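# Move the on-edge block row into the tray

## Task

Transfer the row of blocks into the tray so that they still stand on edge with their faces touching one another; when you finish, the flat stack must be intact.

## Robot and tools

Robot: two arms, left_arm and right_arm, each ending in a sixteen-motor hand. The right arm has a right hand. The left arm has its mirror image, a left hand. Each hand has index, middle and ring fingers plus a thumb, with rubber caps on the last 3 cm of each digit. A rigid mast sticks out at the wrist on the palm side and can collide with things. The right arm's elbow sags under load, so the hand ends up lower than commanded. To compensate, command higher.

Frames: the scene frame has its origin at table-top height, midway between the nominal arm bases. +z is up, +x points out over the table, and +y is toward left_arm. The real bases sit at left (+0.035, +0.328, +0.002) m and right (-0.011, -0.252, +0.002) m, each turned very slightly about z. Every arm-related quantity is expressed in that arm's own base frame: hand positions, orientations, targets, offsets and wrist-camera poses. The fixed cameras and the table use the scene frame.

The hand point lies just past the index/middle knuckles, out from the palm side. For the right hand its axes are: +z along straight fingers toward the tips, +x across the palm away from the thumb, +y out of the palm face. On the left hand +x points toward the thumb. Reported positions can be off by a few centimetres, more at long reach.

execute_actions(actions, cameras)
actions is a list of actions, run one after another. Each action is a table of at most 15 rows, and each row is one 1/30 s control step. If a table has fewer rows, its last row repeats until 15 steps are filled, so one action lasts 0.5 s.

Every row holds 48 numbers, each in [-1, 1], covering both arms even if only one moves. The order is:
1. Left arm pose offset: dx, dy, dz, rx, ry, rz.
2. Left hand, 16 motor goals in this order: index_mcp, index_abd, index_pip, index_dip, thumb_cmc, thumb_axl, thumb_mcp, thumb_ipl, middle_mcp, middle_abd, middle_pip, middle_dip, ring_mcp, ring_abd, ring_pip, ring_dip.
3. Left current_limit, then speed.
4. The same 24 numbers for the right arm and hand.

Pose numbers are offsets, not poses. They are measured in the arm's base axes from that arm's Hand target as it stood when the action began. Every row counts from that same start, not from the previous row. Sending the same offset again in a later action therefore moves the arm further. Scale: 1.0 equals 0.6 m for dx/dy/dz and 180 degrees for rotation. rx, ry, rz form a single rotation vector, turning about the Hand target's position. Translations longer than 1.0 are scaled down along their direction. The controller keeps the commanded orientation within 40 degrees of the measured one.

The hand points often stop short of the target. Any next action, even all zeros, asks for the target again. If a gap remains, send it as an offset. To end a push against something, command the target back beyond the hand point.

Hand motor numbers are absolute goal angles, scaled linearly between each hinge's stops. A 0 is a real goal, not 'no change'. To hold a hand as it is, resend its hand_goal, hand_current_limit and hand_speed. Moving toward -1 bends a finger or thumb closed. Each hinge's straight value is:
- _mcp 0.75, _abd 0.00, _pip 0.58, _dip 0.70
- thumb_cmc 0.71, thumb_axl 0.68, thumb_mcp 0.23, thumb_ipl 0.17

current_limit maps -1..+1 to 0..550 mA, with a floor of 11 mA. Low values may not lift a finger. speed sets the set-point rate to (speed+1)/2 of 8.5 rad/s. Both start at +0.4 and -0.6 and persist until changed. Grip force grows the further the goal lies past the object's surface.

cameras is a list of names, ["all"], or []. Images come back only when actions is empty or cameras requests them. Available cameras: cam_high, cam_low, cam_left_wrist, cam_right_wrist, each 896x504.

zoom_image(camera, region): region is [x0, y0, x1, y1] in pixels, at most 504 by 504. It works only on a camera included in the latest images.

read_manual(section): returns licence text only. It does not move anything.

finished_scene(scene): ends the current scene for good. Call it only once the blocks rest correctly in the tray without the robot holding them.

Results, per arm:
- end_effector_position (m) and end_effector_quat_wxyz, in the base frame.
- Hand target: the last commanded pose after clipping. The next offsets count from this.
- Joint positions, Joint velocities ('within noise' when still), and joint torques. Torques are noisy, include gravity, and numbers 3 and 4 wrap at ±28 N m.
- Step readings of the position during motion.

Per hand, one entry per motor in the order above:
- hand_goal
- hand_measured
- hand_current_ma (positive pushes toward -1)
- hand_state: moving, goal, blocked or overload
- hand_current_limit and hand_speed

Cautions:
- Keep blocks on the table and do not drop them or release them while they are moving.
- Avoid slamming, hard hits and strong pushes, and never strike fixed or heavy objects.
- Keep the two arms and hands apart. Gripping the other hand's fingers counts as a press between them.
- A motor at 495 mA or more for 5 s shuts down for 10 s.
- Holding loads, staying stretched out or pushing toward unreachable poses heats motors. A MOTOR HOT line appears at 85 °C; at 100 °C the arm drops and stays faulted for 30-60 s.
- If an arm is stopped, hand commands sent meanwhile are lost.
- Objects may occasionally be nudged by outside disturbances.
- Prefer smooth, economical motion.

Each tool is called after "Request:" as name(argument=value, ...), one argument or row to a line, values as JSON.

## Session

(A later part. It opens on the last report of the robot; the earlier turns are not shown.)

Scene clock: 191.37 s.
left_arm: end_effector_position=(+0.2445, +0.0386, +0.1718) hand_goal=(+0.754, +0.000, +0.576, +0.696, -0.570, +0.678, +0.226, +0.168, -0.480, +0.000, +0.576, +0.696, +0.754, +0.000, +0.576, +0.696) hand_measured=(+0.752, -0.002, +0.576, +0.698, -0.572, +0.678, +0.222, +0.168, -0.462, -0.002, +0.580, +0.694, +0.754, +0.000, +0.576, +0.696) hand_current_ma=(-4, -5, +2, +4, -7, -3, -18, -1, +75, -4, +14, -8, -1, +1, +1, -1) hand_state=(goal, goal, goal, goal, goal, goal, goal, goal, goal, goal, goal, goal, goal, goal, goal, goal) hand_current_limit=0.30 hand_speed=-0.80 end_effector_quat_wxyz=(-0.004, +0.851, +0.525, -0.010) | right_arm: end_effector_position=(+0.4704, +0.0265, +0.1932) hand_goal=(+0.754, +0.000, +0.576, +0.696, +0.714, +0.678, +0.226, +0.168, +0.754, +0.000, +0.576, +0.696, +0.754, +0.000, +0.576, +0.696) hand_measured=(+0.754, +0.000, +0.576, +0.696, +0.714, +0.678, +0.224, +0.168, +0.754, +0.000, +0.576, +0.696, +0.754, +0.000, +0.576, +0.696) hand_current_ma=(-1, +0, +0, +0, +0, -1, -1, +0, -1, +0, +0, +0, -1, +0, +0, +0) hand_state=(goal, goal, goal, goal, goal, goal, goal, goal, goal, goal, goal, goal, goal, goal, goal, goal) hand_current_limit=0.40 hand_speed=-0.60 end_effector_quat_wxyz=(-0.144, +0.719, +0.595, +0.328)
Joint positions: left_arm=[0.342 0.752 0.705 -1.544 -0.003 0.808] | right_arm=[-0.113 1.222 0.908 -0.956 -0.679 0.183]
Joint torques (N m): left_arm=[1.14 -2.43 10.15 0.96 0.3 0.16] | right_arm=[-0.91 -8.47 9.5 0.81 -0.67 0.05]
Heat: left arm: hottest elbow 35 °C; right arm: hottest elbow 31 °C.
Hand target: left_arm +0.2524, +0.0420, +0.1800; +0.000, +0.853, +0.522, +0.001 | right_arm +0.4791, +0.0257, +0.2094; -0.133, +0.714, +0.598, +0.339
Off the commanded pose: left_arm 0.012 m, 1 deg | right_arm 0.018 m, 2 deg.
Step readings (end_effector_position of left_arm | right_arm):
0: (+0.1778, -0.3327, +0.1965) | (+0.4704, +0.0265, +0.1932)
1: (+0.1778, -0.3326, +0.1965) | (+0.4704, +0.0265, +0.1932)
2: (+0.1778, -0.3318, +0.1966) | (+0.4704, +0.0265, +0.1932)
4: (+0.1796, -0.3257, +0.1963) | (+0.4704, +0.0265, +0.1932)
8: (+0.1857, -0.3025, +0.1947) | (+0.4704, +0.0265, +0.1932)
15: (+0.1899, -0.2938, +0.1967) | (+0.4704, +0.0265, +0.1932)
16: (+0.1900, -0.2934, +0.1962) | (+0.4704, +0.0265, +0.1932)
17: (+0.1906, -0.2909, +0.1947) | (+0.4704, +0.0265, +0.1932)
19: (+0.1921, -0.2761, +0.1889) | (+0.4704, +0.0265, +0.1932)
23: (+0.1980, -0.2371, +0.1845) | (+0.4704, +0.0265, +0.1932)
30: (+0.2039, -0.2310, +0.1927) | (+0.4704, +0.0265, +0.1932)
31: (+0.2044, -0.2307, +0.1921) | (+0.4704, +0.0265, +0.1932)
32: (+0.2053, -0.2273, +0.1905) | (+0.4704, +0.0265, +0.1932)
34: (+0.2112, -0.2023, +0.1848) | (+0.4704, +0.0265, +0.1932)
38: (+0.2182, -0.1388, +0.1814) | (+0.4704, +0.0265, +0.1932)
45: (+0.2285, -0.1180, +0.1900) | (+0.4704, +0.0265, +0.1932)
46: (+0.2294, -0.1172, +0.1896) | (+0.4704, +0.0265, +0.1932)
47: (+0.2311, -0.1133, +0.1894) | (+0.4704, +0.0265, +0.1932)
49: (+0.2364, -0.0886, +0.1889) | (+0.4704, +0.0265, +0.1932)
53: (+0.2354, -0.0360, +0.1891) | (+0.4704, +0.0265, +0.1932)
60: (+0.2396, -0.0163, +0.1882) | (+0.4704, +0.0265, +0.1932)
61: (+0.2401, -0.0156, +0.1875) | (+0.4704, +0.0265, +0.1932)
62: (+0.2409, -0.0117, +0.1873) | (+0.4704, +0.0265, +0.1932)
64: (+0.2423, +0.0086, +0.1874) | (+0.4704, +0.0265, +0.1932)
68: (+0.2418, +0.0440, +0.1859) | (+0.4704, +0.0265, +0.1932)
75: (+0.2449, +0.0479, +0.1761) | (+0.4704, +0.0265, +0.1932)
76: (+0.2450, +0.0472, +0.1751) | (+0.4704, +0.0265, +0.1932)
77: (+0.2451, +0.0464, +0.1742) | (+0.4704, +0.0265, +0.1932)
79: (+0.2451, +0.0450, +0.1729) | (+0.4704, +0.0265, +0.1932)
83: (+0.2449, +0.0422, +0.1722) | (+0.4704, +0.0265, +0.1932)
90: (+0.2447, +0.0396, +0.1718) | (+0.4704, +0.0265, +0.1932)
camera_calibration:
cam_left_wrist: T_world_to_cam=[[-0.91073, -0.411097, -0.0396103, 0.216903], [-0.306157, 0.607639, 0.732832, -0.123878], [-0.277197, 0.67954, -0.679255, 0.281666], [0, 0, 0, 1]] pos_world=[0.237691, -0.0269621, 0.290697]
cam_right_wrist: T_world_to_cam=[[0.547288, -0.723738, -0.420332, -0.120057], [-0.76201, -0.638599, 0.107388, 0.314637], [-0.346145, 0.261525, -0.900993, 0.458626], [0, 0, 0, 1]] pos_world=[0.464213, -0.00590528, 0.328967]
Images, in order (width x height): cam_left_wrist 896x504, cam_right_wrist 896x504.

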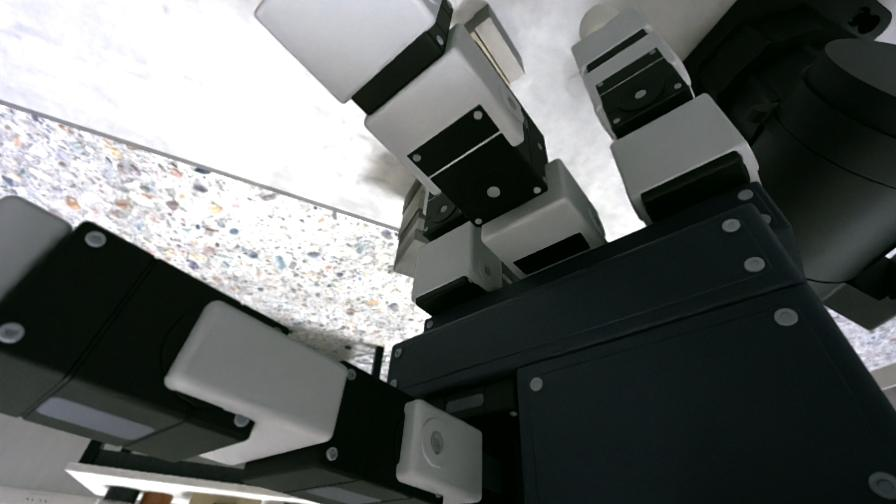

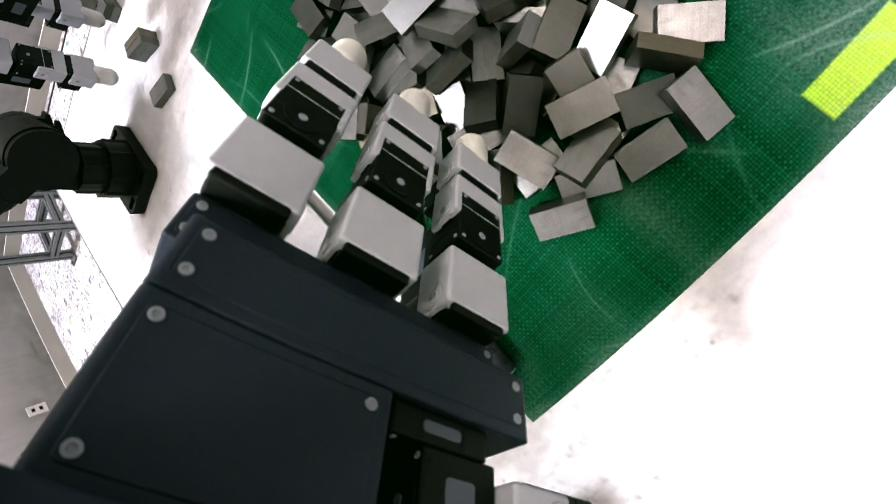

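Request:
execute_actions(
  actions=[
    [[0.0027,0.0033,-0.0583,0,0,0,0.754,0,0.576,0.696,-0.57,0.678,0.226,0.168,-0.48,0,0.576,0.696,0.754,0,0.576,0.696,0.3,-0.8,0,0,0,0,0,0,0.754,0,0.576,0.696,0.714,0.678,0.226,0.168,0.754,0,0.576,0.696,0.754,0,0.576,0.696,0.4,-0.6]],
    [[0,0,-0.045,0,0,0,0.754,0,0.576,0.696,-0.57,0.678,0.226,0.168,-0.48,0,0.576,0.696,0.754,0,0.576,0.696,0.3,-0.8,0,0,0,0,0,0,0.754,0,0.576,0.696,0.714,0.678,0.226,0.168,0.754,0,0.576,0.696,0.754,0,0.576,0.696,0.4,-0.6]],
  ],
  cameras=["cam_left_wrist","cam_right_wrist"],
)

Request:
zoom_image(
  camera="cam_left_wrist",
  region=[440, 0, 660, 150],
)

Request:
zoom_image(
  camera="cam_right_wrist",
  region=[60, 0, 200, 120],
)

Scene clock: 194.70 s.
left_arm: end_effector_position=(+0.2535, +0.0431, +0.1216) hand_goal=(+0.754, +0.000, +0.576, +0.696, -0.570, +0.678, +0.226, +0.168, -0.480, +0.000, +0.576, +0.696, +0.754, +0.000, +0.576, +0.696) hand_measured=(+0.752, -0.002, +0.576, +0.698, -0.572, +0.678, +0.222, +0.168, -0.462, -0.002, +0.580, +0.694, +0.754, +0.000, +0.576, +0.696) hand_current_ma=(-4, -5, +2, +4, -7, -3, -18, -1, +75, -4, +14, -8, -1, +1, +1, -1) hand_state=(goal, goal, goal, goal, goal, goal, goal, goal, goal, goal, goal, goal, goal, goal, goal, goal) hand_current_limit=0.30 hand_speed=-0.80 end_effector_quat_wxyz=(-0.001, +0.851, +0.524, +0.003) | right_arm: end_effector_position=(+0.4704, +0.0265, +0.1932) hand_goal=(+0.754, +0.000, +0.576, +0.696, +0.714, +0.678, +0.226, +0.168, +0.754, +0.000, +0.576, +0.696, +0.754, +0.000, +0.576, +0.696) hand_measured=(+0.754, +0.000, +0.576, +0.696, +0.714, +0.678, +0.224, +0.168, +0.754, +0.000, +0.576, +0.696, +0.754, +0.000, +0.576, +0.696) hand_current_ma=(-1, +0, +0, +0, +0, -1, -1, +0, -1, +0, +0, +0, -1, +0, +0, +0) hand_state=(goal, goal, goal, goal, goal, goal, goal, goal, goal, goal, goal, goal, goal, goal, goal, goal) hand_current_limit=0.40 hand_speed=-0.60 end_effector_quat_wxyz=(-0.144, +0.719, +0.595, +0.328)
Joint positions: left_arm=[0.35 0.789 0.583 -1.36 -0.002 0.817] | right_arm=[-0.113 1.222 0.908 -0.956 -0.679 0.183]
Joint torques (N m): left_arm=[1.38 -2.49 8.08 1.02 0.3 0.16] | right_arm=[-0.91 -8.41 9.51 0.81 -0.68 0.05]
Heat: left arm: hottest elbow 35 °C; right arm: hottest elbow 31 °C.
Hand target: left_arm +0.2540, +0.0439, +0.1181; +0.000, +0.853, +0.522, +0.000 | right_arm +0.4791, +0.0257, +0.2094; -0.133, +0.714, +0.598, +0.339
Off the commanded pose: left_arm 0.004 m, 0 deg | right_arm 0.018 m, 2 deg.
Step readings (end_effector_position of left_arm | right_arm):
0: (+0.2445, +0.0386, +0.1718) | (+0.4704, +0.0265, +0.1932)
1: (+0.2447, +0.0386, +0.1718) | (+0.4704, +0.0265, +0.1932)
2: (+0.2461, +0.0393, +0.1718) | (+0.4704, +0.0265, +0.1932)
4: (+0.2510, +0.0413, +0.1695) | (+0.4704, +0.0265, +0.1932)
8: (+0.2515, +0.0424, +0.1555) | (+0.4704, +0.0265, +0.1932)
15: (+0.2526, +0.0428, +0.1485) | (+0.4704, +0.0265, +0.1932)
16: (+0.2529, +0.0429, +0.1483) | (+0.4704, +0.0265, +0.1932)
17: (+0.2538, +0.0433, +0.1474) | (+0.4704, +0.0265, +0.1932)
19: (+0.2549, +0.0437, +0.1413) | (+0.4704, +0.0265, +0.1932)
23: (+0.2510, +0.0422, +0.1257) | (+0.4704, +0.0265, +0.1932)
30: (+0.2530, +0.0429, +0.1215) | (+0.4704, +0.0265, +0.1932)
camera_calibration:
cam_left_wrist: T_world_to_cam=[[-0.909775, -0.41005, -0.0645571, 0.227732], [-0.323222, 0.602205, 0.729984, -0.0822368], [-0.260453, 0.684988, -0.680409, 0.242715], [0, 0, 0, 1]] pos_world=[0.24382, -0.023352, 0.239879]
cam_right_wrist: T_world_to_cam=[[0.547288, -0.723738, -0.420332, -0.120057], [-0.76201, -0.638599, 0.107388, 0.314637], [-0.346145, 0.261525, -0.900993, 0.458626], [0, 0, 0, 1]] pos_world=[0.464213, -0.00590528, 0.328967]
Images, in order (width x height): cam_left_wrist 896x504, cam_right_wrist 896x504.

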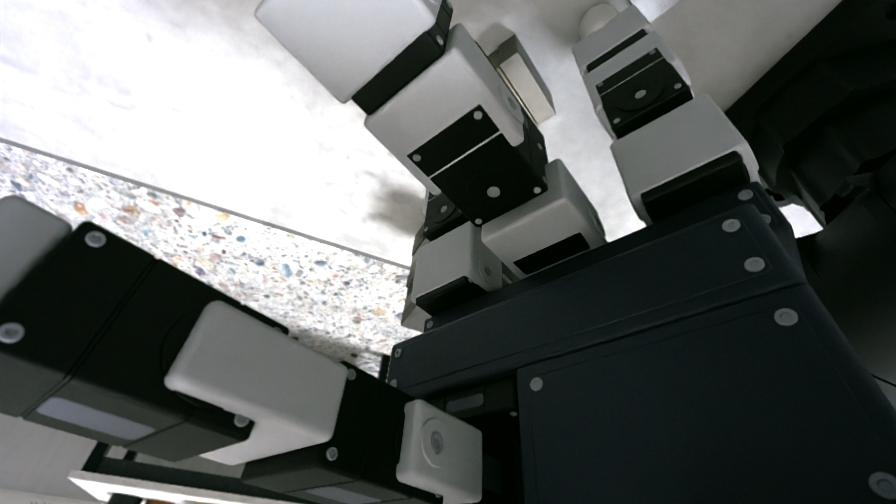

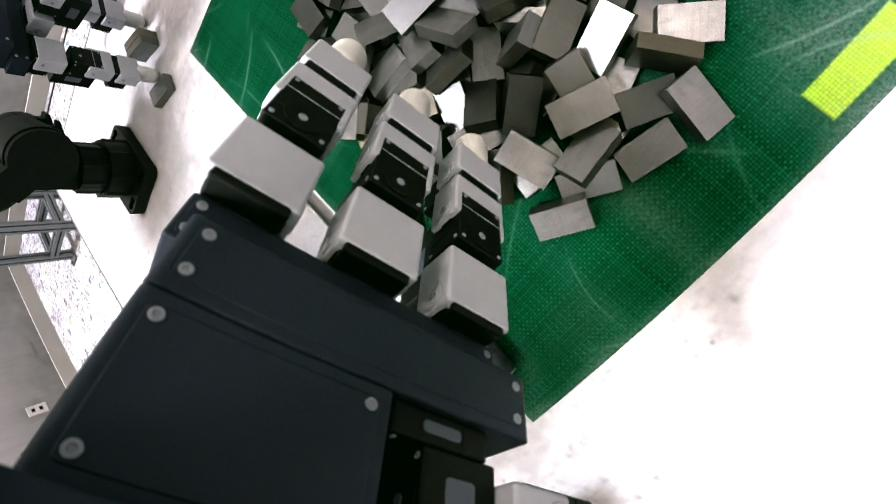

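Scaled by 2.291.

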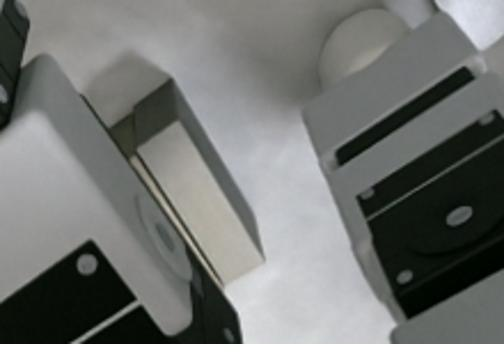

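Scaled by 3.600.

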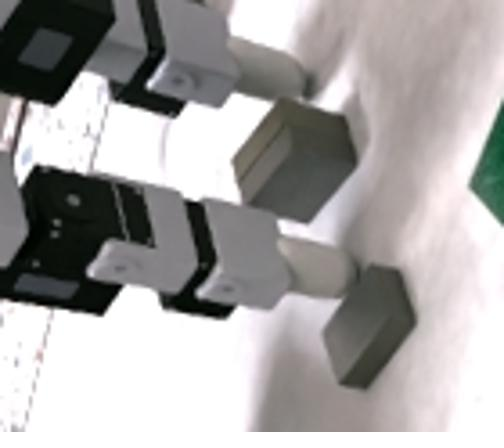

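Request:
execute_actions(
  actions=[
    [[0,0,0.005,0,0,0,0.754,-0.2,0.576,0.696,-0.57,0.678,0.226,0.168,-0.48,0,0.576,0.696,0.754,0.2,0.576,0.696,0.3,-0.88,0,0,0,0,0,0,0.754,0,0.576,0.696,0.714,0.678,0.226,0.168,0.754,0,0.576,0.696,0.754,0,0.576,0.696,0.4,-0.6]],
    [[0,0,0,0,0,0,0.754,-0.36,0.576,0.696,-0.57,0.678,0.226,0.168,-0.48,0,0.576,0.696,0.754,0.36,0.576,0.696,0.45,-0.94,0,0,0,0,0,0,0.754,0,0.576,0.696,0.714,0.678,0.226,0.168,0.754,0,0.576,0.696,0.754,0,0.576,0.696,0.4,-0.6]],
    [[0,0,0,0,0,0,0.754,-0.37,0.576,0.696,-0.57,0.678,0.226,0.168,-0.48,0,0.576,0.696,0.754,0.37,0.576,0.696,0.45,-0.94,0,0,0,0,0,0,0.754,0,0.576,0.696,0.714,0.678,0.226,0.168,0.754,0,0.576,0.696,0.754,0,0.576,0.696,0.4,-0.6]],
  ],
  cameras=["cam_left_wrist","cam_right_wrist"],
)

Request:
zoom_image(
  camera="cam_left_wrist",
  region=[440, 0, 660, 150],
)

Request:
zoom_image(
  camera="cam_right_wrist",
  region=[60, 0, 200, 120],
)

Scene clock: 196.73 s.
left_arm: end_effector_position=(+0.2537, +0.0439, +0.1217) hand_goal=(+0.754, -0.370, +0.576, +0.696, -0.570, +0.678, +0.226, +0.168, -0.480, +0.000, +0.576, +0.696, +0.754, +0.370, +0.576, +0.696) hand_measured=(+0.752, -0.238, +0.576, +0.698, -0.572, +0.678, +0.222, +0.168, -0.462, -0.002, +0.580, +0.694, +0.754, +0.278, +0.576, +0.696) hand_current_ma=(-10, +399, +0, +4, -7, -3, -18, -1, +75, -4, +14, -8, -2, -368, +1, -1) hand_state=(goal, blocked, goal, goal, goal, goal, goal, goal, goal, goal, goal, goal, goal, blocked, goal, goal) hand_current_limit=0.45 hand_speed=-0.94 end_effector_quat_wxyz=(-0.002, +0.851, +0.525, +0.004) | right_arm: end_effector_position=(+0.4704, +0.0265, +0.1932) hand_goal=(+0.754, +0.000, +0.576, +0.696, +0.714, +0.678, +0.226, +0.168, +0.754, +0.000, +0.576, +0.696, +0.754, +0.000, +0.576, +0.696) hand_measured=(+0.754, +0.000, +0.576, +0.696, +0.714, +0.678, +0.224, +0.168, +0.754, +0.000, +0.576, +0.696, +0.754, +0.000, +0.576, +0.696) hand_current_ma=(-1, +0, +0, +0, +0, -1, -1, +0, -1, +0, +0, +0, -1, +0, +0, +0) hand_state=(goal, goal, goal, goal, goal, goal, goal, goal, goal, goal, goal, goal, goal, goal, goal, goal) hand_current_limit=0.40 hand_speed=-0.60 end_effector_quat_wxyz=(-0.144, +0.719, +0.595, +0.328)
Joint positions: left_arm=[0.351 0.789 0.583 -1.358 -0.004 0.817] | right_arm=[-0.113 1.222 0.908 -0.956 -0.679 0.183]
Joint torques (N m): left_arm=[1.32 -3.14 8.53 0.55 0.36 0.18] | right_arm=[-0.85 -8.41 9.51 0.8 -0.67 0.04]
Heat: left arm: hottest elbow 35 °C; right arm: hottest elbow 31 °C.
Hand target: left_arm +0.2540, +0.0440, +0.1211; +0.000, +0.853, +0.522, +0.001 | right_arm +0.4791, +0.0257, +0.2094; -0.133, +0.714, +0.598, +0.339
Off the commanded pose: left_arm 0.001 m, 1 deg | right_arm 0.018 m, 2 deg.
Step readings (end_effector_position of left_arm | right_arm):
0: (+0.2535, +0.0431, +0.1216) | (+0.4704, +0.0265, +0.1932)
1: (+0.2535, +0.0431, +0.1216) | (+0.4704, +0.0265, +0.1932)
2: (+0.2535, +0.0431, +0.1216) | (+0.4704, +0.0265, +0.1932)
4: (+0.2535, +0.0431, +0.1216) | (+0.4704, +0.0265, +0.1932)
8: (+0.2535, +0.0431, +0.1216) | (+0.4704, +0.0265, +0.1932)
15: (+0.2535, +0.0431, +0.1216) | (+0.4704, +0.0265, +0.1932)
16: (+0.2535, +0.0431, +0.1216) | (+0.4704, +0.0265, +0.1932)
17: (+0.2535, +0.0431, +0.1216) | (+0.4704, +0.0265, +0.1932)
19: (+0.2535, +0.0431, +0.1216) | (+0.4704, +0.0265, +0.1932)
23: (+0.2534, +0.0434, +0.1216) | (+0.4704, +0.0265, +0.1932)
30: (+0.2537, +0.0439, +0.1216) | (+0.4704, +0.0265, +0.1932)
31: (+0.2537, +0.0439, +0.1217) | (+0.4704, +0.0265, +0.1932)
32: (+0.2537, +0.0439, +0.1217) | (+0.4704, +0.0265, +0.1932)
34: (+0.2537, +0.0439, +0.1217) | (+0.4704, +0.0265, +0.1932)
38: (+0.2537, +0.0439, +0.1217) | (+0.4704, +0.0265, +0.1932)
45: (+0.2537, +0.0439, +0.1217) | (+0.4704, +0.0265, +0.1932)
camera_calibration:
cam_left_wrist: T_world_to_cam=[[-0.909225, -0.411006, -0.0662141, 0.228313], [-0.32453, 0.600141, 0.731103, -0.0823389], [-0.26075, 0.686226, -0.679046, 0.2422], [0, 0, 0, 1]] pos_world=[0.24402, -0.0229505, 0.239781]
cam_right_wrist: T_world_to_cam=[[0.547288, -0.723738, -0.420332, -0.120057], [-0.76201, -0.638599, 0.107388, 0.314637], [-0.346145, 0.261525, -0.900993, 0.458626], [0, 0, 0, 1]] pos_world=[0.464213, -0.00590528, 0.328967]
Images, in order (width x height): cam_left_wrist 896x504, cam_right_wrist 896x504.

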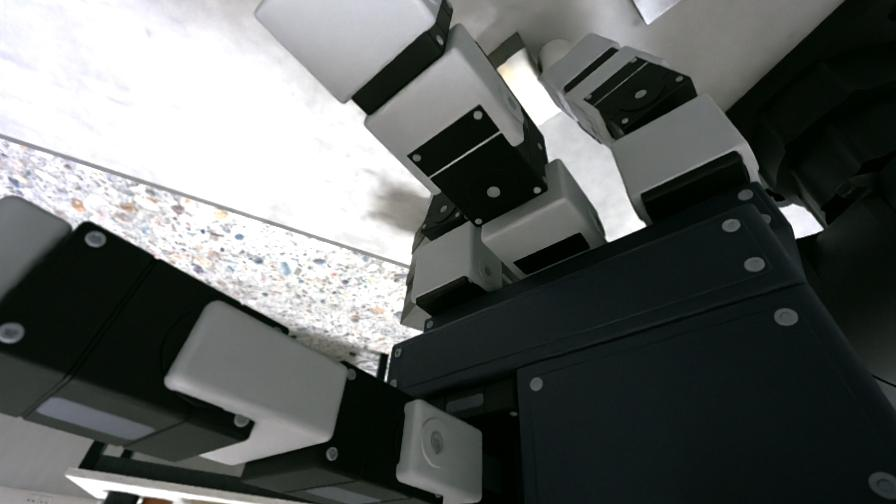

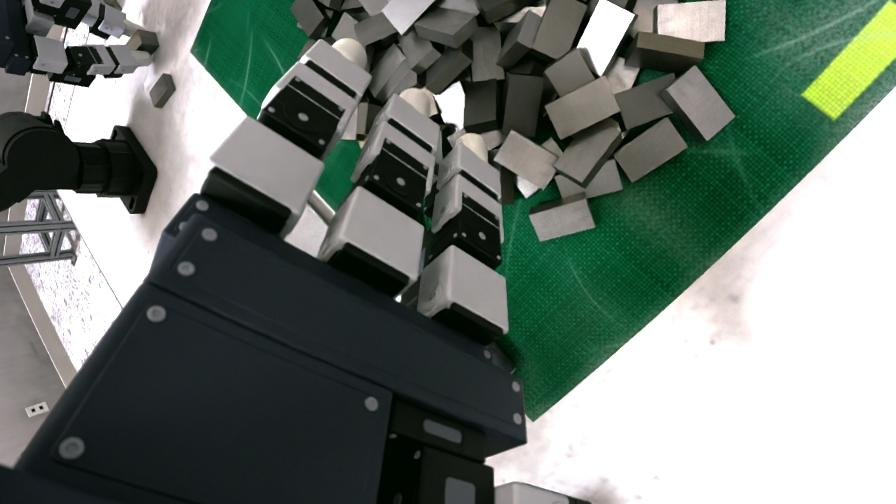

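Scaled by 2.291.

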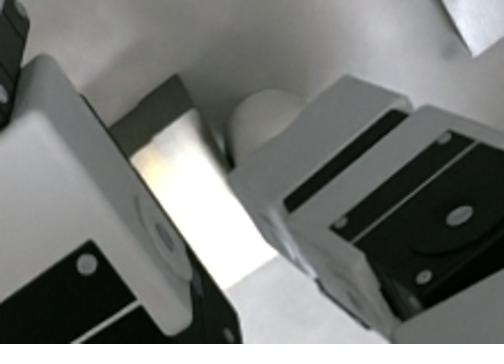

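Scaled by 3.600.

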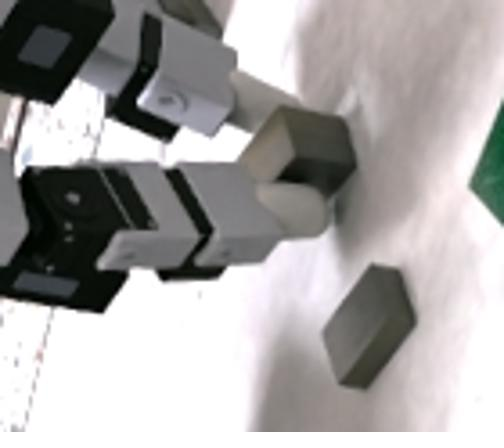

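Request:
execute_actions(
  actions=[
    [[0.0271,0.0099,0.043,0.006,-0.0164,0,0.754,-0.38,0.576,0.696,-0.57,0.678,0.226,0.168,-0.48,0,0.576,0.696,0.754,0.38,0.576,0.696,0.45,-0.94,0,0,0,0,0,0,0.754,0,0.576,0.696,0.714,0.678,0.226,0.168,0.754,0,0.576,0.696,0.754,0,0.576,0.696,0.4,-0.6]],
    [[0.003,0.001,0.012,0.0006,-0.0017,0,0.754,-0.38,0.576,0.696,-0.57,0.678,0.226,0.168,-0.48,0,0.576,0.696,0.754,0.38,0.576,0.696,0.45,-0.94,0,0,0,0,0,0,0.754,0,0.576,0.696,0.714,0.678,0.226,0.168,0.754,0,0.576,0.696,0.754,0,0.576,0.696,0.4,-0.6]],
  ],
  cameras=["cam_left_wrist","cam_right_wrist"],
)

Request:
zoom_image(
  camera="cam_right_wrist",
  region=[60, 0, 200, 120],
)

Scene clock: 198.27 s.
left_arm: end_effector_position=(+0.2576, +0.0449, +0.1292) hand_goal=(+0.754, -0.380, +0.576, +0.696, -0.570, +0.678, +0.226, +0.168, -0.480, +0.000, +0.576, +0.696, +0.754, +0.380, +0.576, +0.696) hand_measured=(+0.752, -0.238, +0.576, +0.698, -0.572, +0.678, +0.222, +0.168, -0.462, -0.002, +0.580, +0.694, +0.754, +0.278, +0.576, +0.696) hand_current_ma=(-9, +399, +0, +4, -7, -3, -18, -1, +75, -4, +14, -8, -2, -399, +1, -1) hand_state=(goal, blocked, goal, goal, goal, goal, goal, goal, goal, goal, goal, goal, goal, blocked, goal, goal) hand_current_limit=0.45 hand_speed=-0.94 end_effector_quat_wxyz=(+0.001, +0.851, +0.525, +0.009) | right_arm: end_effector_position=(+0.4704, +0.0265, +0.1932) hand_goal=(+0.754, +0.000, +0.576, +0.696, +0.714, +0.678, +0.226, +0.168, +0.754, +0.000, +0.576, +0.696, +0.754, +0.000, +0.576, +0.696) hand_measured=(+0.754, +0.000, +0.576, +0.696, +0.714, +0.678, +0.224, +0.168, +0.754, +0.000, +0.576, +0.696, +0.754, +0.000, +0.576, +0.696) hand_current_ma=(-1, +0, +0, +0, +0, -1, -1, +0, -1, +0, +0, +0, -1, +0, +0, +0) hand_state=(goal, goal, goal, goal, goal, goal, goal, goal, goal, goal, goal, goal, goal, goal, goal, goal) hand_current_limit=0.40 hand_speed=-0.60 end_effector_quat_wxyz=(-0.144, +0.719, +0.595, +0.328)
Joint positions: left_arm=[0.351 0.789 0.6 -1.365 -0.002 0.817] | right_arm=[-0.113 1.222 0.908 -0.956 -0.679 0.183]
Joint torques (N m): left_arm=[1.2 -3.31 12.83 0.21 0.3 0.16] | right_arm=[-0.91 -8.41 9.51 0.81 -0.67 0.04]
Heat: left arm: hottest elbow 35 °C; right arm: hottest elbow 31 °C.
Hand target: left_arm +0.2720, +0.0505, +0.1539; +0.006, +0.852, +0.522, +0.030 | right_arm +0.4791, +0.0257, +0.2094; -0.133, +0.714, +0.598, +0.339
Off the commanded pose: left_arm 0.029 m, 3 deg | right_arm 0.018 m, 2 deg.
Step readings (end_effector_position of left_arm | right_arm):
0: (+0.2537, +0.0439, +0.1217) | (+0.4704, +0.0265, +0.1932)
1: (+0.2537, +0.0439, +0.1217) | (+0.4704, +0.0265, +0.1932)
2: (+0.2537, +0.0439, +0.1217) | (+0.4704, +0.0265, +0.1932)
4: (+0.2537, +0.0439, +0.1217) | (+0.4704, +0.0265, +0.1932)
8: (+0.2538, +0.0439, +0.1218) | (+0.4704, +0.0265, +0.1932)
15: (+0.2539, +0.0439, +0.1220) | (+0.4704, +0.0265, +0.1932)
16: (+0.2539, +0.0439, +0.1220) | (+0.4704, +0.0265, +0.1932)
17: (+0.2541, +0.0439, +0.1222) | (+0.4704, +0.0265, +0.1932)
19: (+0.2547, +0.0439, +0.1235) | (+0.4704, +0.0265, +0.1932)
23: (+0.2568, +0.0446, +0.1274) | (+0.4704, +0.0265, +0.1932)
30: (+0.2578, +0.0450, +0.1292) | (+0.4704, +0.0265, +0.1932)
camera_calibration:
cam_left_wrist: T_world_to_cam=[[-0.908458, -0.4108, -0.0771208, 0.234053], [-0.332569, 0.598652, 0.728707, -0.0848205], [-0.253184, 0.687648, -0.680469, 0.245729], [0, 0, 0, 1]] pos_world=[0.246634, -0.0220479, 0.247071]
cam_right_wrist: T_world_to_cam=[[0.547288, -0.723738, -0.420332, -0.120057], [-0.76201, -0.638599, 0.107388, 0.314637], [-0.346145, 0.261525, -0.900993, 0.458626], [0, 0, 0, 1]] pos_world=[0.464213, -0.00590528, 0.328967]
Images, in order (width x height): cam_left_wrist 896x504, cam_right_wrist 896x504.

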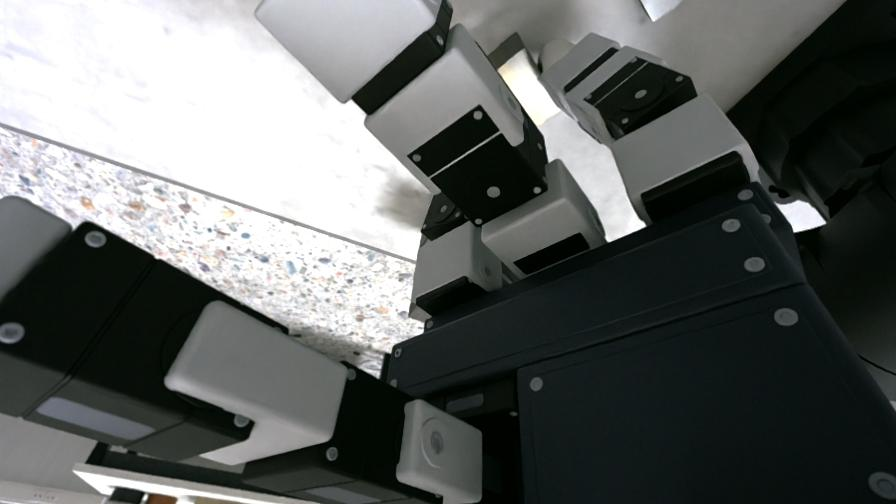

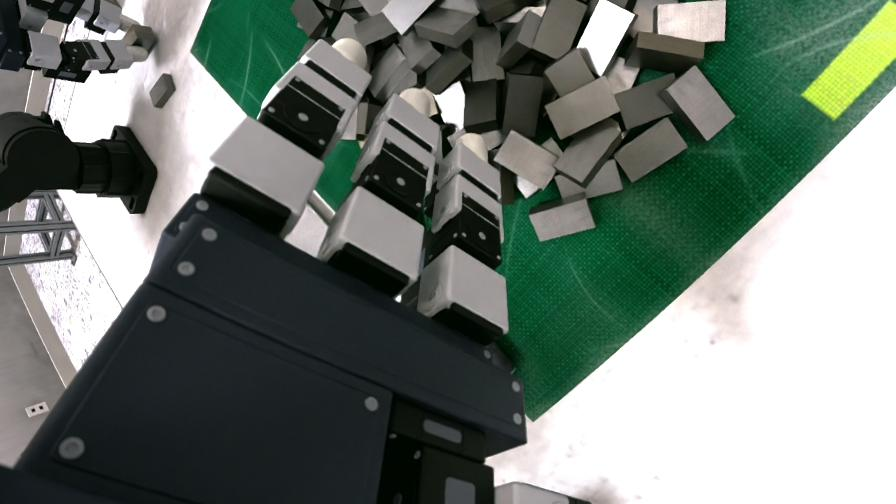

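Scaled by 3.600.

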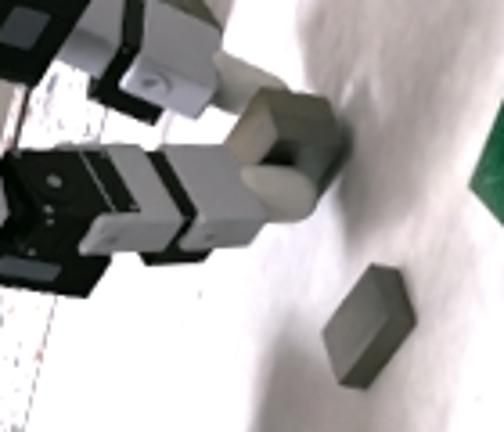

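Request:
execute_actions(
  actions=[
    [[0,0,0.0583,0,0,0,0.754,-0.38,0.576,0.696,-0.57,0.678,0.226,0.168,-0.48,0,0.576,0.696,0.754,0.38,0.576,0.696,0.45,-0.94,0,0,0,0,0,0,0.754,0,0.576,0.696,0.714,0.678,0.226,0.168,0.754,0,0.576,0.696,0.754,0,0.576,0.696,0.4,-0.6]],
    [[-0.012,-0.04,0,-0.0034,0.0092,0,0.754,-0.38,0.576,0.696,-0.57,0.678,0.226,0.168,-0.48,0,0.576,0.696,0.754,0.38,0.576,0.696,0.45,-0.94,0,0,0,0,0,0,0.754,0,0.576,0.696,0.714,0.678,0.226,0.168,0.754,0,0.576,0.696,0.754,0,0.576,0.696,0.4,-0.6]],
    [[-0.012,-0.08,0,-0.0034,0.0092,0,0.754,-0.38,0.576,0.696,-0.57,0.678,0.226,0.168,-0.48,0,0.576,0.696,0.754,0.38,0.576,0.696,0.45,-0.94,0,0,0,0,0,0,0.754,0,0.576,0.696,0.714,0.678,0.226,0.168,0.754,0,0.576,0.696,0.754,0,0.576,0.696,0.4,-0.6]],
  ],
  cameras=["cam_left_wrist","cam_right_wrist"],
)

Request:
zoom_image(
  camera="cam_right_wrist",
  region=[60, 0, 200, 120],
)

Scene clock: 201.00 s.
left_arm: end_effector_position=(+0.2461, -0.0213, +0.1656) hand_goal=(+0.754, -0.380, +0.576, +0.696, -0.570, +0.678, +0.226, +0.168, -0.480, +0.000, +0.576, +0.696, +0.754, +0.380, +0.576, +0.696) hand_measured=(+0.752, -0.238, +0.576, +0.698, -0.570, +0.678, +0.222, +0.168, -0.462, -0.002, +0.580, +0.694, +0.752, +0.278, +0.576, +0.696) hand_current_ma=(-4, +399, +0, +4, -1, -3, -18, -1, +75, -3, +14, -8, -10, -399, -1, -1) hand_state=(goal, blocked, goal, goal, goal, goal, goal, goal, goal, goal, goal, goal, goal, blocked, goal, goal) hand_current_limit=0.45 hand_speed=-0.94 end_effector_quat_wxyz=(-0.009, +0.855, +0.519, -0.020) | right_arm: end_effector_position=(+0.4704, +0.0265, +0.1932) hand_goal=(+0.754, +0.000, +0.576, +0.696, +0.714, +0.678, +0.226, +0.168, +0.754, +0.000, +0.576, +0.696, +0.754, +0.000, +0.576, +0.696) hand_measured=(+0.754, +0.000, +0.576, +0.696, +0.714, +0.678, +0.224, +0.168, +0.754, +0.000, +0.576, +0.696, +0.754, +0.000, +0.576, +0.696) hand_current_ma=(-1, +0, +0, +0, +0, -1, -1, +0, -1, +0, +0, +0, -1, +0, +0, +0) hand_state=(goal, goal, goal, goal, goal, goal, goal, goal, goal, goal, goal, goal, goal, goal, goal, goal) hand_current_limit=0.40 hand_speed=-0.60 end_effector_quat_wxyz=(-0.144, +0.719, +0.595, +0.328)
Joint positions: left_arm=[-0.005 0.745 0.691 -1.559 0.006 0.475] | right_arm=[-0.113 1.222 0.908 -0.956 -0.679 0.183]
Joint torques (N m): left_arm=[0.32 -3.43 12.49 -0.08 0.04 -0.14] | right_arm=[-0.91 -8.47 9.51 0.79 -0.67 0.04]
Heat: left arm: hottest elbow 36 °C; right arm: hottest elbow 31 °C.
Hand target: left_arm +0.2576, -0.0216, +0.1890; +0.000, +0.853, +0.522, +0.000 | right_arm +0.4791, +0.0257, +0.2094; -0.133, +0.714, +0.598, +0.339
Off the commanded pose: left_arm 0.026 m, 2 deg | right_arm 0.018 m, 2 deg.
Step readings (end_effector_position of left_arm | right_arm):
0: (+0.2576, +0.0449, +0.1292) | (+0.4704, +0.0265, +0.1932)
1: (+0.2576, +0.0450, +0.1295) | (+0.4704, +0.0265, +0.1932)
2: (+0.2569, +0.0447, +0.1307) | (+0.4704, +0.0265, +0.1932)
4: (+0.2554, +0.0441, +0.1363) | (+0.4704, +0.0265, +0.1932)
8: (+0.2600, +0.0457, +0.1548) | (+0.4704, +0.0265, +0.1932)
15: (+0.2616, +0.0463, +0.1632) | (+0.4704, +0.0265, +0.1932)
16: (+0.2611, +0.0461, +0.1630) | (+0.4704, +0.0265, +0.1932)
17: (+0.2602, +0.0451, +0.1627) | (+0.4704, +0.0265, +0.1932)
19: (+0.2578, +0.0395, +0.1621) | (+0.4704, +0.0265, +0.1932)
23: (+0.2544, +0.0252, +0.1631) | (+0.4704, +0.0265, +0.1932)
30: (+0.2532, +0.0233, +0.1634) | (+0.4704, +0.0265, +0.1932)
31: (+0.2531, +0.0231, +0.1634) | (+0.4704, +0.0265, +0.1932)
32: (+0.2527, +0.0213, +0.1633) | (+0.4704, +0.0265, +0.1932)
34: (+0.2511, +0.0086, +0.1639) | (+0.4704, +0.0265, +0.1932)
38: (+0.2466, -0.0210, +0.1665) | (+0.4704, +0.0265, +0.1932)
45: (+0.2456, -0.0237, +0.1658) | (+0.4704, +0.0265, +0.1932)
camera_calibration:
cam_left_wrist: T_world_to_cam=[[-0.916862, -0.398774, -0.01852, 0.191797], [-0.281539, 0.613031, 0.738193, -0.0893215], [-0.283019, 0.682035, -0.674336, 0.319324], [0, 0, 0, 1]] pos_world=[0.241078, -0.0865493, 0.28482]
cam_right_wrist: T_world_to_cam=[[0.547288, -0.723738, -0.420332, -0.120057], [-0.76201, -0.638599, 0.107388, 0.314637], [-0.346145, 0.261525, -0.900993, 0.458626], [0, 0, 0, 1]] pos_world=[0.464213, -0.00590528, 0.328967]
Images, in order (width x height): cam_left_wrist 896x504, cam_right_wrist 896x504.

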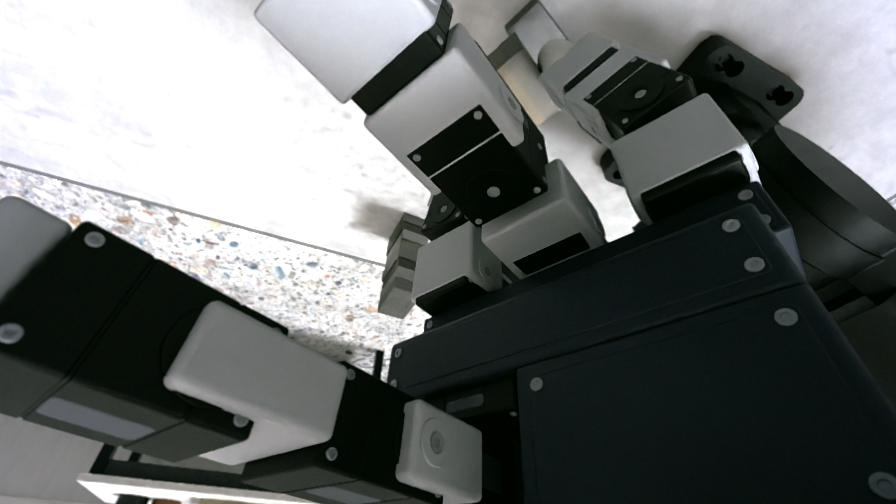

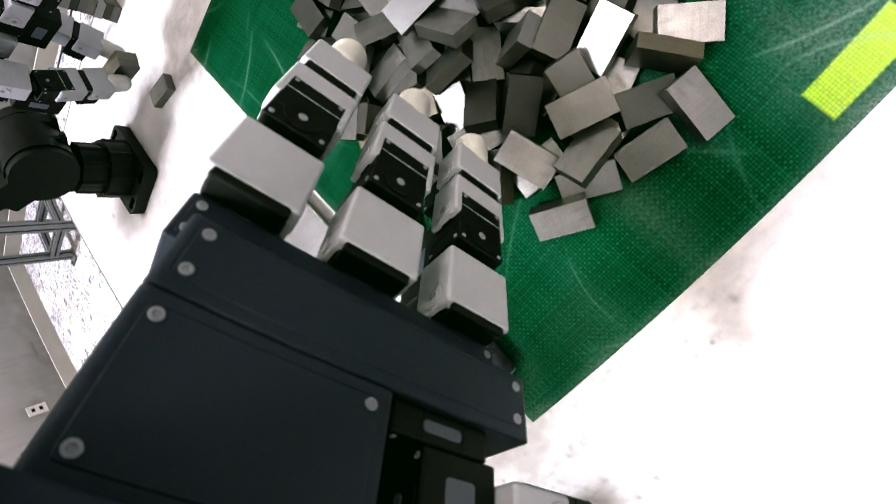

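Scaled by 3.600.

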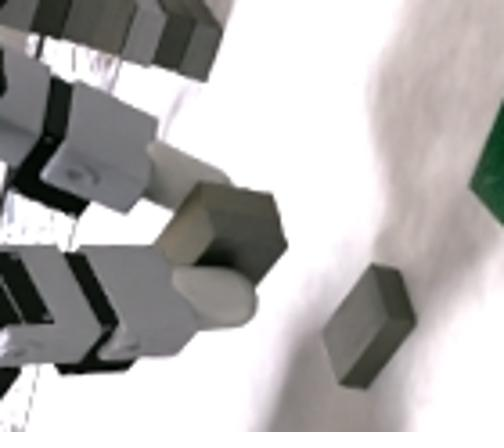

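Request:
execute_actions(
  actions=[
    [[-0.021,-0.1057,0,0,0,0.0374,0.754,-0.38,0.576,0.696,-0.57,0.678,0.226,0.168,-0.48,0,0.576,0.696,0.754,0.38,0.576,0.696,0.45,-0.94,0,0,0,0,0,0,0.754,0,0.576,0.696,0.714,0.678,0.226,0.168,0.754,0,0.576,0.696,0.754,0,0.576,0.696,0.4,-0.6]],
    [[-0.0283,-0.1083,0,0,0,0.0374,0.754,-0.38,0.576,0.696,-0.57,0.678,0.226,0.168,-0.48,0,0.576,0.696,0.754,0.38,0.576,0.696,0.45,-0.94,0,0,0,0,0,0,0.754,0,0.576,0.696,0.714,0.678,0.226,0.168,0.754,0,0.576,0.696,0.754,0,0.576,0.696,0.4,-0.6]],
    [[-0.0333,-0.1,0,0,0,0.0374,0.754,-0.38,0.576,0.696,-0.57,0.678,0.226,0.168,-0.48,0,0.576,0.696,0.754,0.38,0.576,0.696,0.45,-0.94,0,0,0,0,0,0,0.754,0,0.576,0.696,0.714,0.678,0.226,0.168,0.754,0,0.576,0.696,0.754,0,0.576,0.696,0.4,-0.6]],
    [[-0.03,-0.0833,0,0,0,0.0378,0.754,-0.38,0.576,0.696,-0.57,0.678,0.226,0.168,-0.48,0,0.576,0.696,0.754,0.38,0.576,0.696,0.45,-0.94,0,0,0,0,0,0,0.754,0,0.576,0.696,0.714,0.678,0.226,0.168,0.754,0,0.576,0.696,0.754,0,0.576,0.696,0.4,-0.6]],
    [[-0.025,-0.02,0,0,0,0,0.754,-0.38,0.576,0.696,-0.57,0.678,0.226,0.168,-0.48,0,0.576,0.696,0.754,0.38,0.576,0.696,0.45,-0.94,0,0,0,0,0,0,0.754,0,0.576,0.696,0.714,0.678,0.226,0.168,0.754,0,0.576,0.696,0.754,0,0.576,0.696,0.4,-0.6]],
  ],
  cameras=["cam_left_wrist","cam_right_wrist","cam_low","cam_high"],
)

Request:
zoom_image(
  camera="cam_left_wrist",
  region=[440, 0, 660, 150],
)

Request:
zoom_image(
  camera="cam_low",
  region=[390, 220, 480, 290],
)

Scene clock: 204.20 s.
left_arm: end_effector_position=(+0.1700, -0.2529, +0.1707) hand_goal=(+0.754, -0.380, +0.576, +0.696, -0.570, +0.678, +0.226, +0.168, -0.480, +0.000, +0.576, +0.696, +0.754, +0.380, +0.576, +0.696) hand_measured=(+0.754, -0.238, +0.576, +0.698, -0.570, +0.678, +0.222, +0.168, -0.462, +0.000, +0.580, +0.694, +0.752, +0.280, +0.574, +0.696) hand_current_ma=(+0, +399, -1, +4, +1, -3, -18, -1, +75, +0, +14, -8, -10, -398, -5, -1) hand_state=(goal, blocked, goal, goal, goal, goal, goal, goal, goal, goal, goal, goal, goal, blocked, goal, goal) hand_current_limit=0.45 hand_speed=-0.94 end_effector_quat_wxyz=(-0.023, +0.710, +0.703, +0.010) | right_arm: end_effector_position=(+0.4704, +0.0265, +0.1932) hand_goal=(+0.754, +0.000, +0.576, +0.696, +0.714, +0.678, +0.226, +0.168, +0.754, +0.000, +0.576, +0.696, +0.754, +0.000, +0.576, +0.696) hand_measured=(+0.754, +0.000, +0.576, +0.696, +0.714, +0.678, +0.224, +0.168, +0.754, +0.000, +0.576, +0.696, +0.754, +0.000, +0.576, +0.696) hand_current_ma=(-1, +0, +0, +0, +0, -1, -1, +0, -1, +0, +0, +0, -1, +0, +0, +0) hand_state=(goal, goal, goal, goal, goal, goal, goal, goal, goal, goal, goal, goal, goal, goal, goal, goal) hand_current_limit=0.40 hand_speed=-0.60 end_effector_quat_wxyz=(-0.144, +0.719, +0.595, +0.328)
Joint positions: left_arm=[-1.268 1.145 0.921 -1.396 0.004 -1.258] | right_arm=[-0.113 1.222 0.908 -0.956 -0.679 0.183]
Joint torques (N m): left_arm=[0.32 -7.82 12.42 0.42 -0.33 -0.11] | right_arm=[-0.85 -8.47 9.51 0.8 -0.67 0.05]
Heat: left arm: hottest elbow 37 °C; right arm: hottest elbow 32 °C.
Hand target: left_arm +0.1751, -0.2719, +0.1889; +0.000, +0.707, +0.707, +0.000 | right_arm +0.4791, +0.0257, +0.2094; -0.133, +0.714, +0.598, +0.339
Off the commanded pose: left_arm 0.027 m, 3 deg | right_arm 0.018 m, 2 deg.
Step readings (end_effector_position of left_arm | right_arm):
0: (+0.2461, -0.0212, +0.1656) | (+0.4704, +0.0265, +0.1932)
1: (+0.2461, -0.0215, +0.1656) | (+0.4704, +0.0265, +0.1932)
2: (+0.2460, -0.0240, +0.1656) | (+0.4704, +0.0265, +0.1932)
4: (+0.2432, -0.0437, +0.1667) | (+0.4704, +0.0265, +0.1932)
8: (+0.2327, -0.0819, +0.1689) | (+0.4704, +0.0265, +0.1932)
15: (+0.2297, -0.0850, +0.1675) | (+0.4704, +0.0265, +0.1932)
16: (+0.2295, -0.0848, +0.1669) | (+0.4704, +0.0265, +0.1932)
17: (+0.2283, -0.0867, +0.1662) | (+0.4704, +0.0265, +0.1932)
19: (+0.2206, -0.1046, +0.1639) | (+0.4704, +0.0265, +0.1932)
23: (+0.2070, -0.1394, +0.1631) | (+0.4704, +0.0265, +0.1932)
30: (+0.2134, -0.1430, +0.1655) | (+0.4704, +0.0265, +0.1932)
31: (+0.2135, -0.1428, +0.1654) | (+0.4704, +0.0265, +0.1932)
32: (+0.2127, -0.1440, +0.1652) | (+0.4704, +0.0265, +0.1932)
34: (+0.2059, -0.1589, +0.1644) | (+0.4704, +0.0265, +0.1932)
38: (+0.1939, -0.1948, +0.1658) | (+0.4704, +0.0265, +0.1932)
45: (+0.1991, -0.1974, +0.1673) | (+0.4704, +0.0265, +0.1932)
46: (+0.1991, -0.1968, +0.1671) | (+0.4704, +0.0265, +0.1932)
47: (+0.1980, -0.1972, +0.1672) | (+0.4704, +0.0265, +0.1932)
49: (+0.1930, -0.2078, +0.1676) | (+0.4704, +0.0265, +0.1932)
53: (+0.1822, -0.2405, +0.1682) | (+0.4704, +0.0265, +0.1932)
60: (+0.1836, -0.2459, +0.1696) | (+0.4704, +0.0265, +0.1932)
61: (+0.1835, -0.2454, +0.1697) | (+0.4704, +0.0265, +0.1932)
62: (+0.1834, -0.2449, +0.1700) | (+0.4704, +0.0265, +0.1932)
64: (+0.1808, -0.2465, +0.1706) | (+0.4704, +0.0265, +0.1932)
68: (+0.1728, -0.2528, +0.1709) | (+0.4704, +0.0265, +0.1932)
75: (+0.1701, -0.2535, +0.1707) | (+0.4704, +0.0265, +0.1932)
camera_calibration:
cam_left_wrist: T_world_to_cam=[[-0.637071, -0.766274, -0.0834569, -0.0996494], [-0.541092, 0.367473, 0.756427, 0.00636808], [-0.548962, 0.527056, -0.648731, 0.460839], [0, 0, 0, 1]] pos_world=[0.192945, -0.321587, 0.285827]
cam_right_wrist: T_world_to_cam=[[0.547288, -0.723738, -0.420332, -0.120057], [-0.76201, -0.638599, 0.107388, 0.314637], [-0.346145, 0.261525, -0.900993, 0.458626], [0, 0, 0, 1]] pos_world=[0.464213, -0.00590528, 0.328967]

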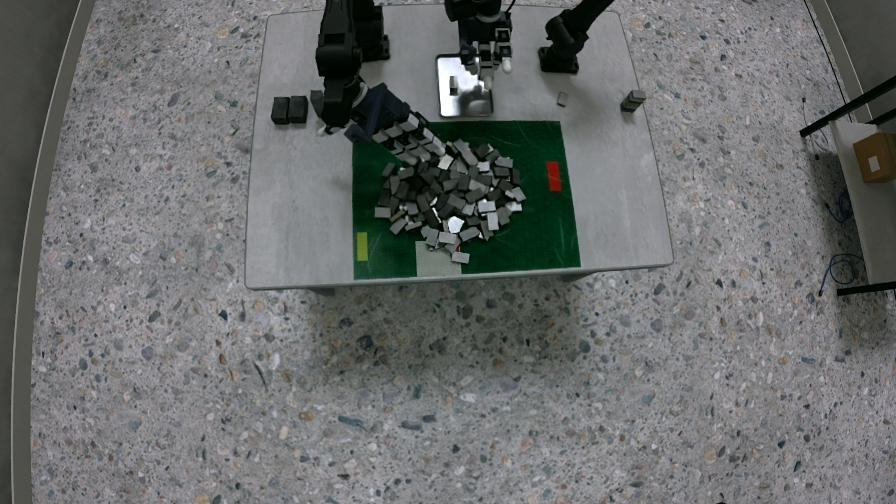

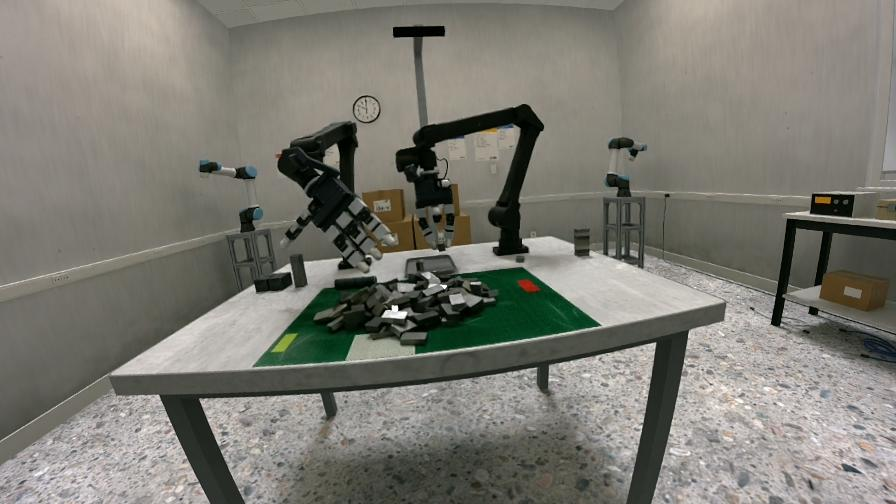

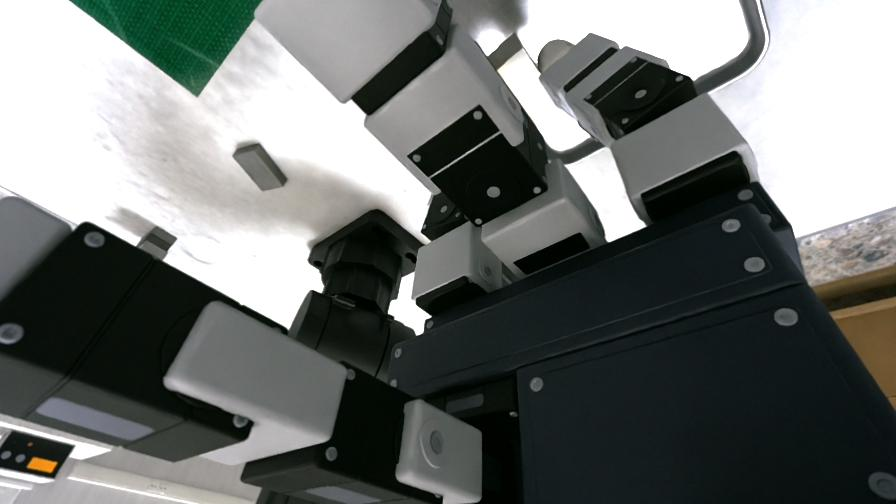

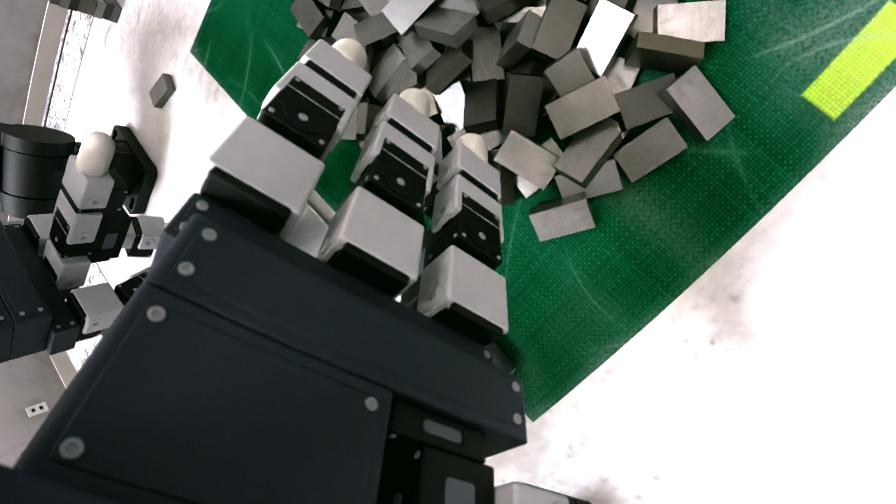

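Scaled by 2.291.

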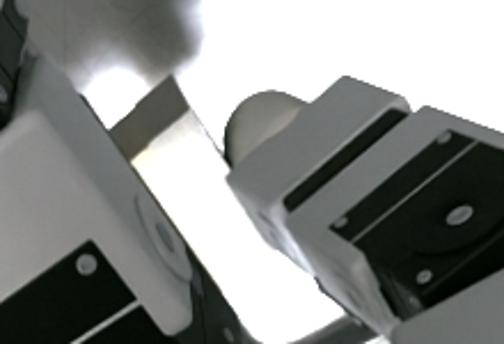

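Scaled by 5.600.

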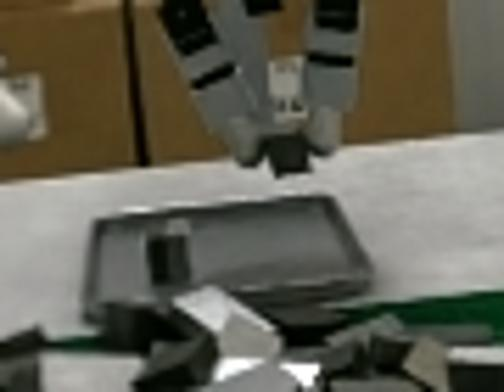

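Request:
execute_actions(
  actions=[
    [[-0.0018,0.0165,-0.0482,0,0,0,0.754,-0.38,0.576,0.696,-0.57,0.678,0.226,0.168,-0.48,0,0.576,0.696,0.754,0.38,0.576,0.696,0.45,-0.94,0,0,0,0,0,0,0.754,0,0.576,0.696,0.714,0.678,0.226,0.168,0.754,0,0.576,0.696,0.754,0,0.576,0.696,0.4,-0.6]],
  ],
)

Scene clock: 205.87 s.
left_arm: end_effector_position=(+0.1725, -0.2604, +0.1605) hand_goal=(+0.754, -0.380, +0.576, +0.696, -0.570, +0.678, +0.226, +0.168, -0.480, +0.000, +0.576, +0.696, +0.754, +0.380, +0.576, +0.696) hand_measured=(+0.754, -0.238, +0.576, +0.698, -0.570, +0.678, +0.222, +0.168, -0.462, +0.000, +0.580, +0.694, +0.752, +0.280, +0.574, +0.696) hand_current_ma=(+0, +399, -1, +4, +1, -3, -18, -1, +75, +0, +14, -8, -10, -398, -5, -1) hand_state=(goal, blocked, goal, goal, goal, goal, goal, goal, goal, goal, goal, goal, goal, blocked, goal, goal) hand_current_limit=0.45 hand_speed=-0.94 end_effector_quat_wxyz=(-0.004, +0.710, +0.704, +0.000) | right_arm: end_effector_position=(+0.4704, +0.0265, +0.1932) hand_goal=(+0.754, +0.000, +0.576, +0.696, +0.714, +0.678, +0.226, +0.168, +0.754, +0.000, +0.576, +0.696, +0.754, +0.000, +0.576, +0.696) hand_measured=(+0.754, +0.000, +0.576, +0.696, +0.714, +0.678, +0.224, +0.168, +0.754, +0.000, +0.576, +0.696, +0.754, +0.000, +0.576, +0.696) hand_current_ma=(-1, +0, +0, +0, +0, -1, -1, +0, -1, +0, +0, +0, -1, +0, +0, +0) hand_state=(goal, goal, goal, goal, goal, goal, goal, goal, goal, goal, goal, goal, goal, goal, goal, goal) hand_current_limit=0.40 hand_speed=-0.60 end_effector_quat_wxyz=(-0.144, +0.719, +0.595, +0.328)
Joint positions: left_arm=[-1.268 1.145 0.894 -1.326 0.003 -1.258] | right_arm=[-0.113 1.222 0.908 -0.956 -0.679 0.183]
Joint torques (N m): left_arm=[1.08 -8.59 8.31 0.69 -0.35 -0.03] | right_arm=[-0.97 -8.41 9.51 0.79 -0.67 0.05]
Heat: left arm: hottest elbow 37 °C; right arm: hottest elbow 32 °C.
Hand target: left_arm +0.1740, -0.2620, +0.1601; +0.000, +0.707, +0.707, +0.000 | right_arm +0.4791, +0.0257, +0.2094; -0.133, +0.714, +0.598, +0.339
Off the commanded pose: left_arm 0.002 m, 1 deg | right_arm 0.018 m, 2 deg.
Step readings (end_effector_position of left_arm | right_arm):
0: (+0.1701, -0.2529, +0.1708) | (+0.4704, +0.0265, +0.1932)
1: (+0.1701, -0.2530, +0.1708) | (+0.4704, +0.0265, +0.1932)
2: (+0.1704, -0.2539, +0.1707) | (+0.4704, +0.0265, +0.1932)
4: (+0.1718, -0.2584, +0.1705) | (+0.4704, +0.0265, +0.1932)
8: (+0.1735, -0.2636, +0.1666) | (+0.4704, +0.0265, +0.1932)
15: (+0.1723, -0.2598, +0.1605) | (+0.4704, +0.0265, +0.1932)


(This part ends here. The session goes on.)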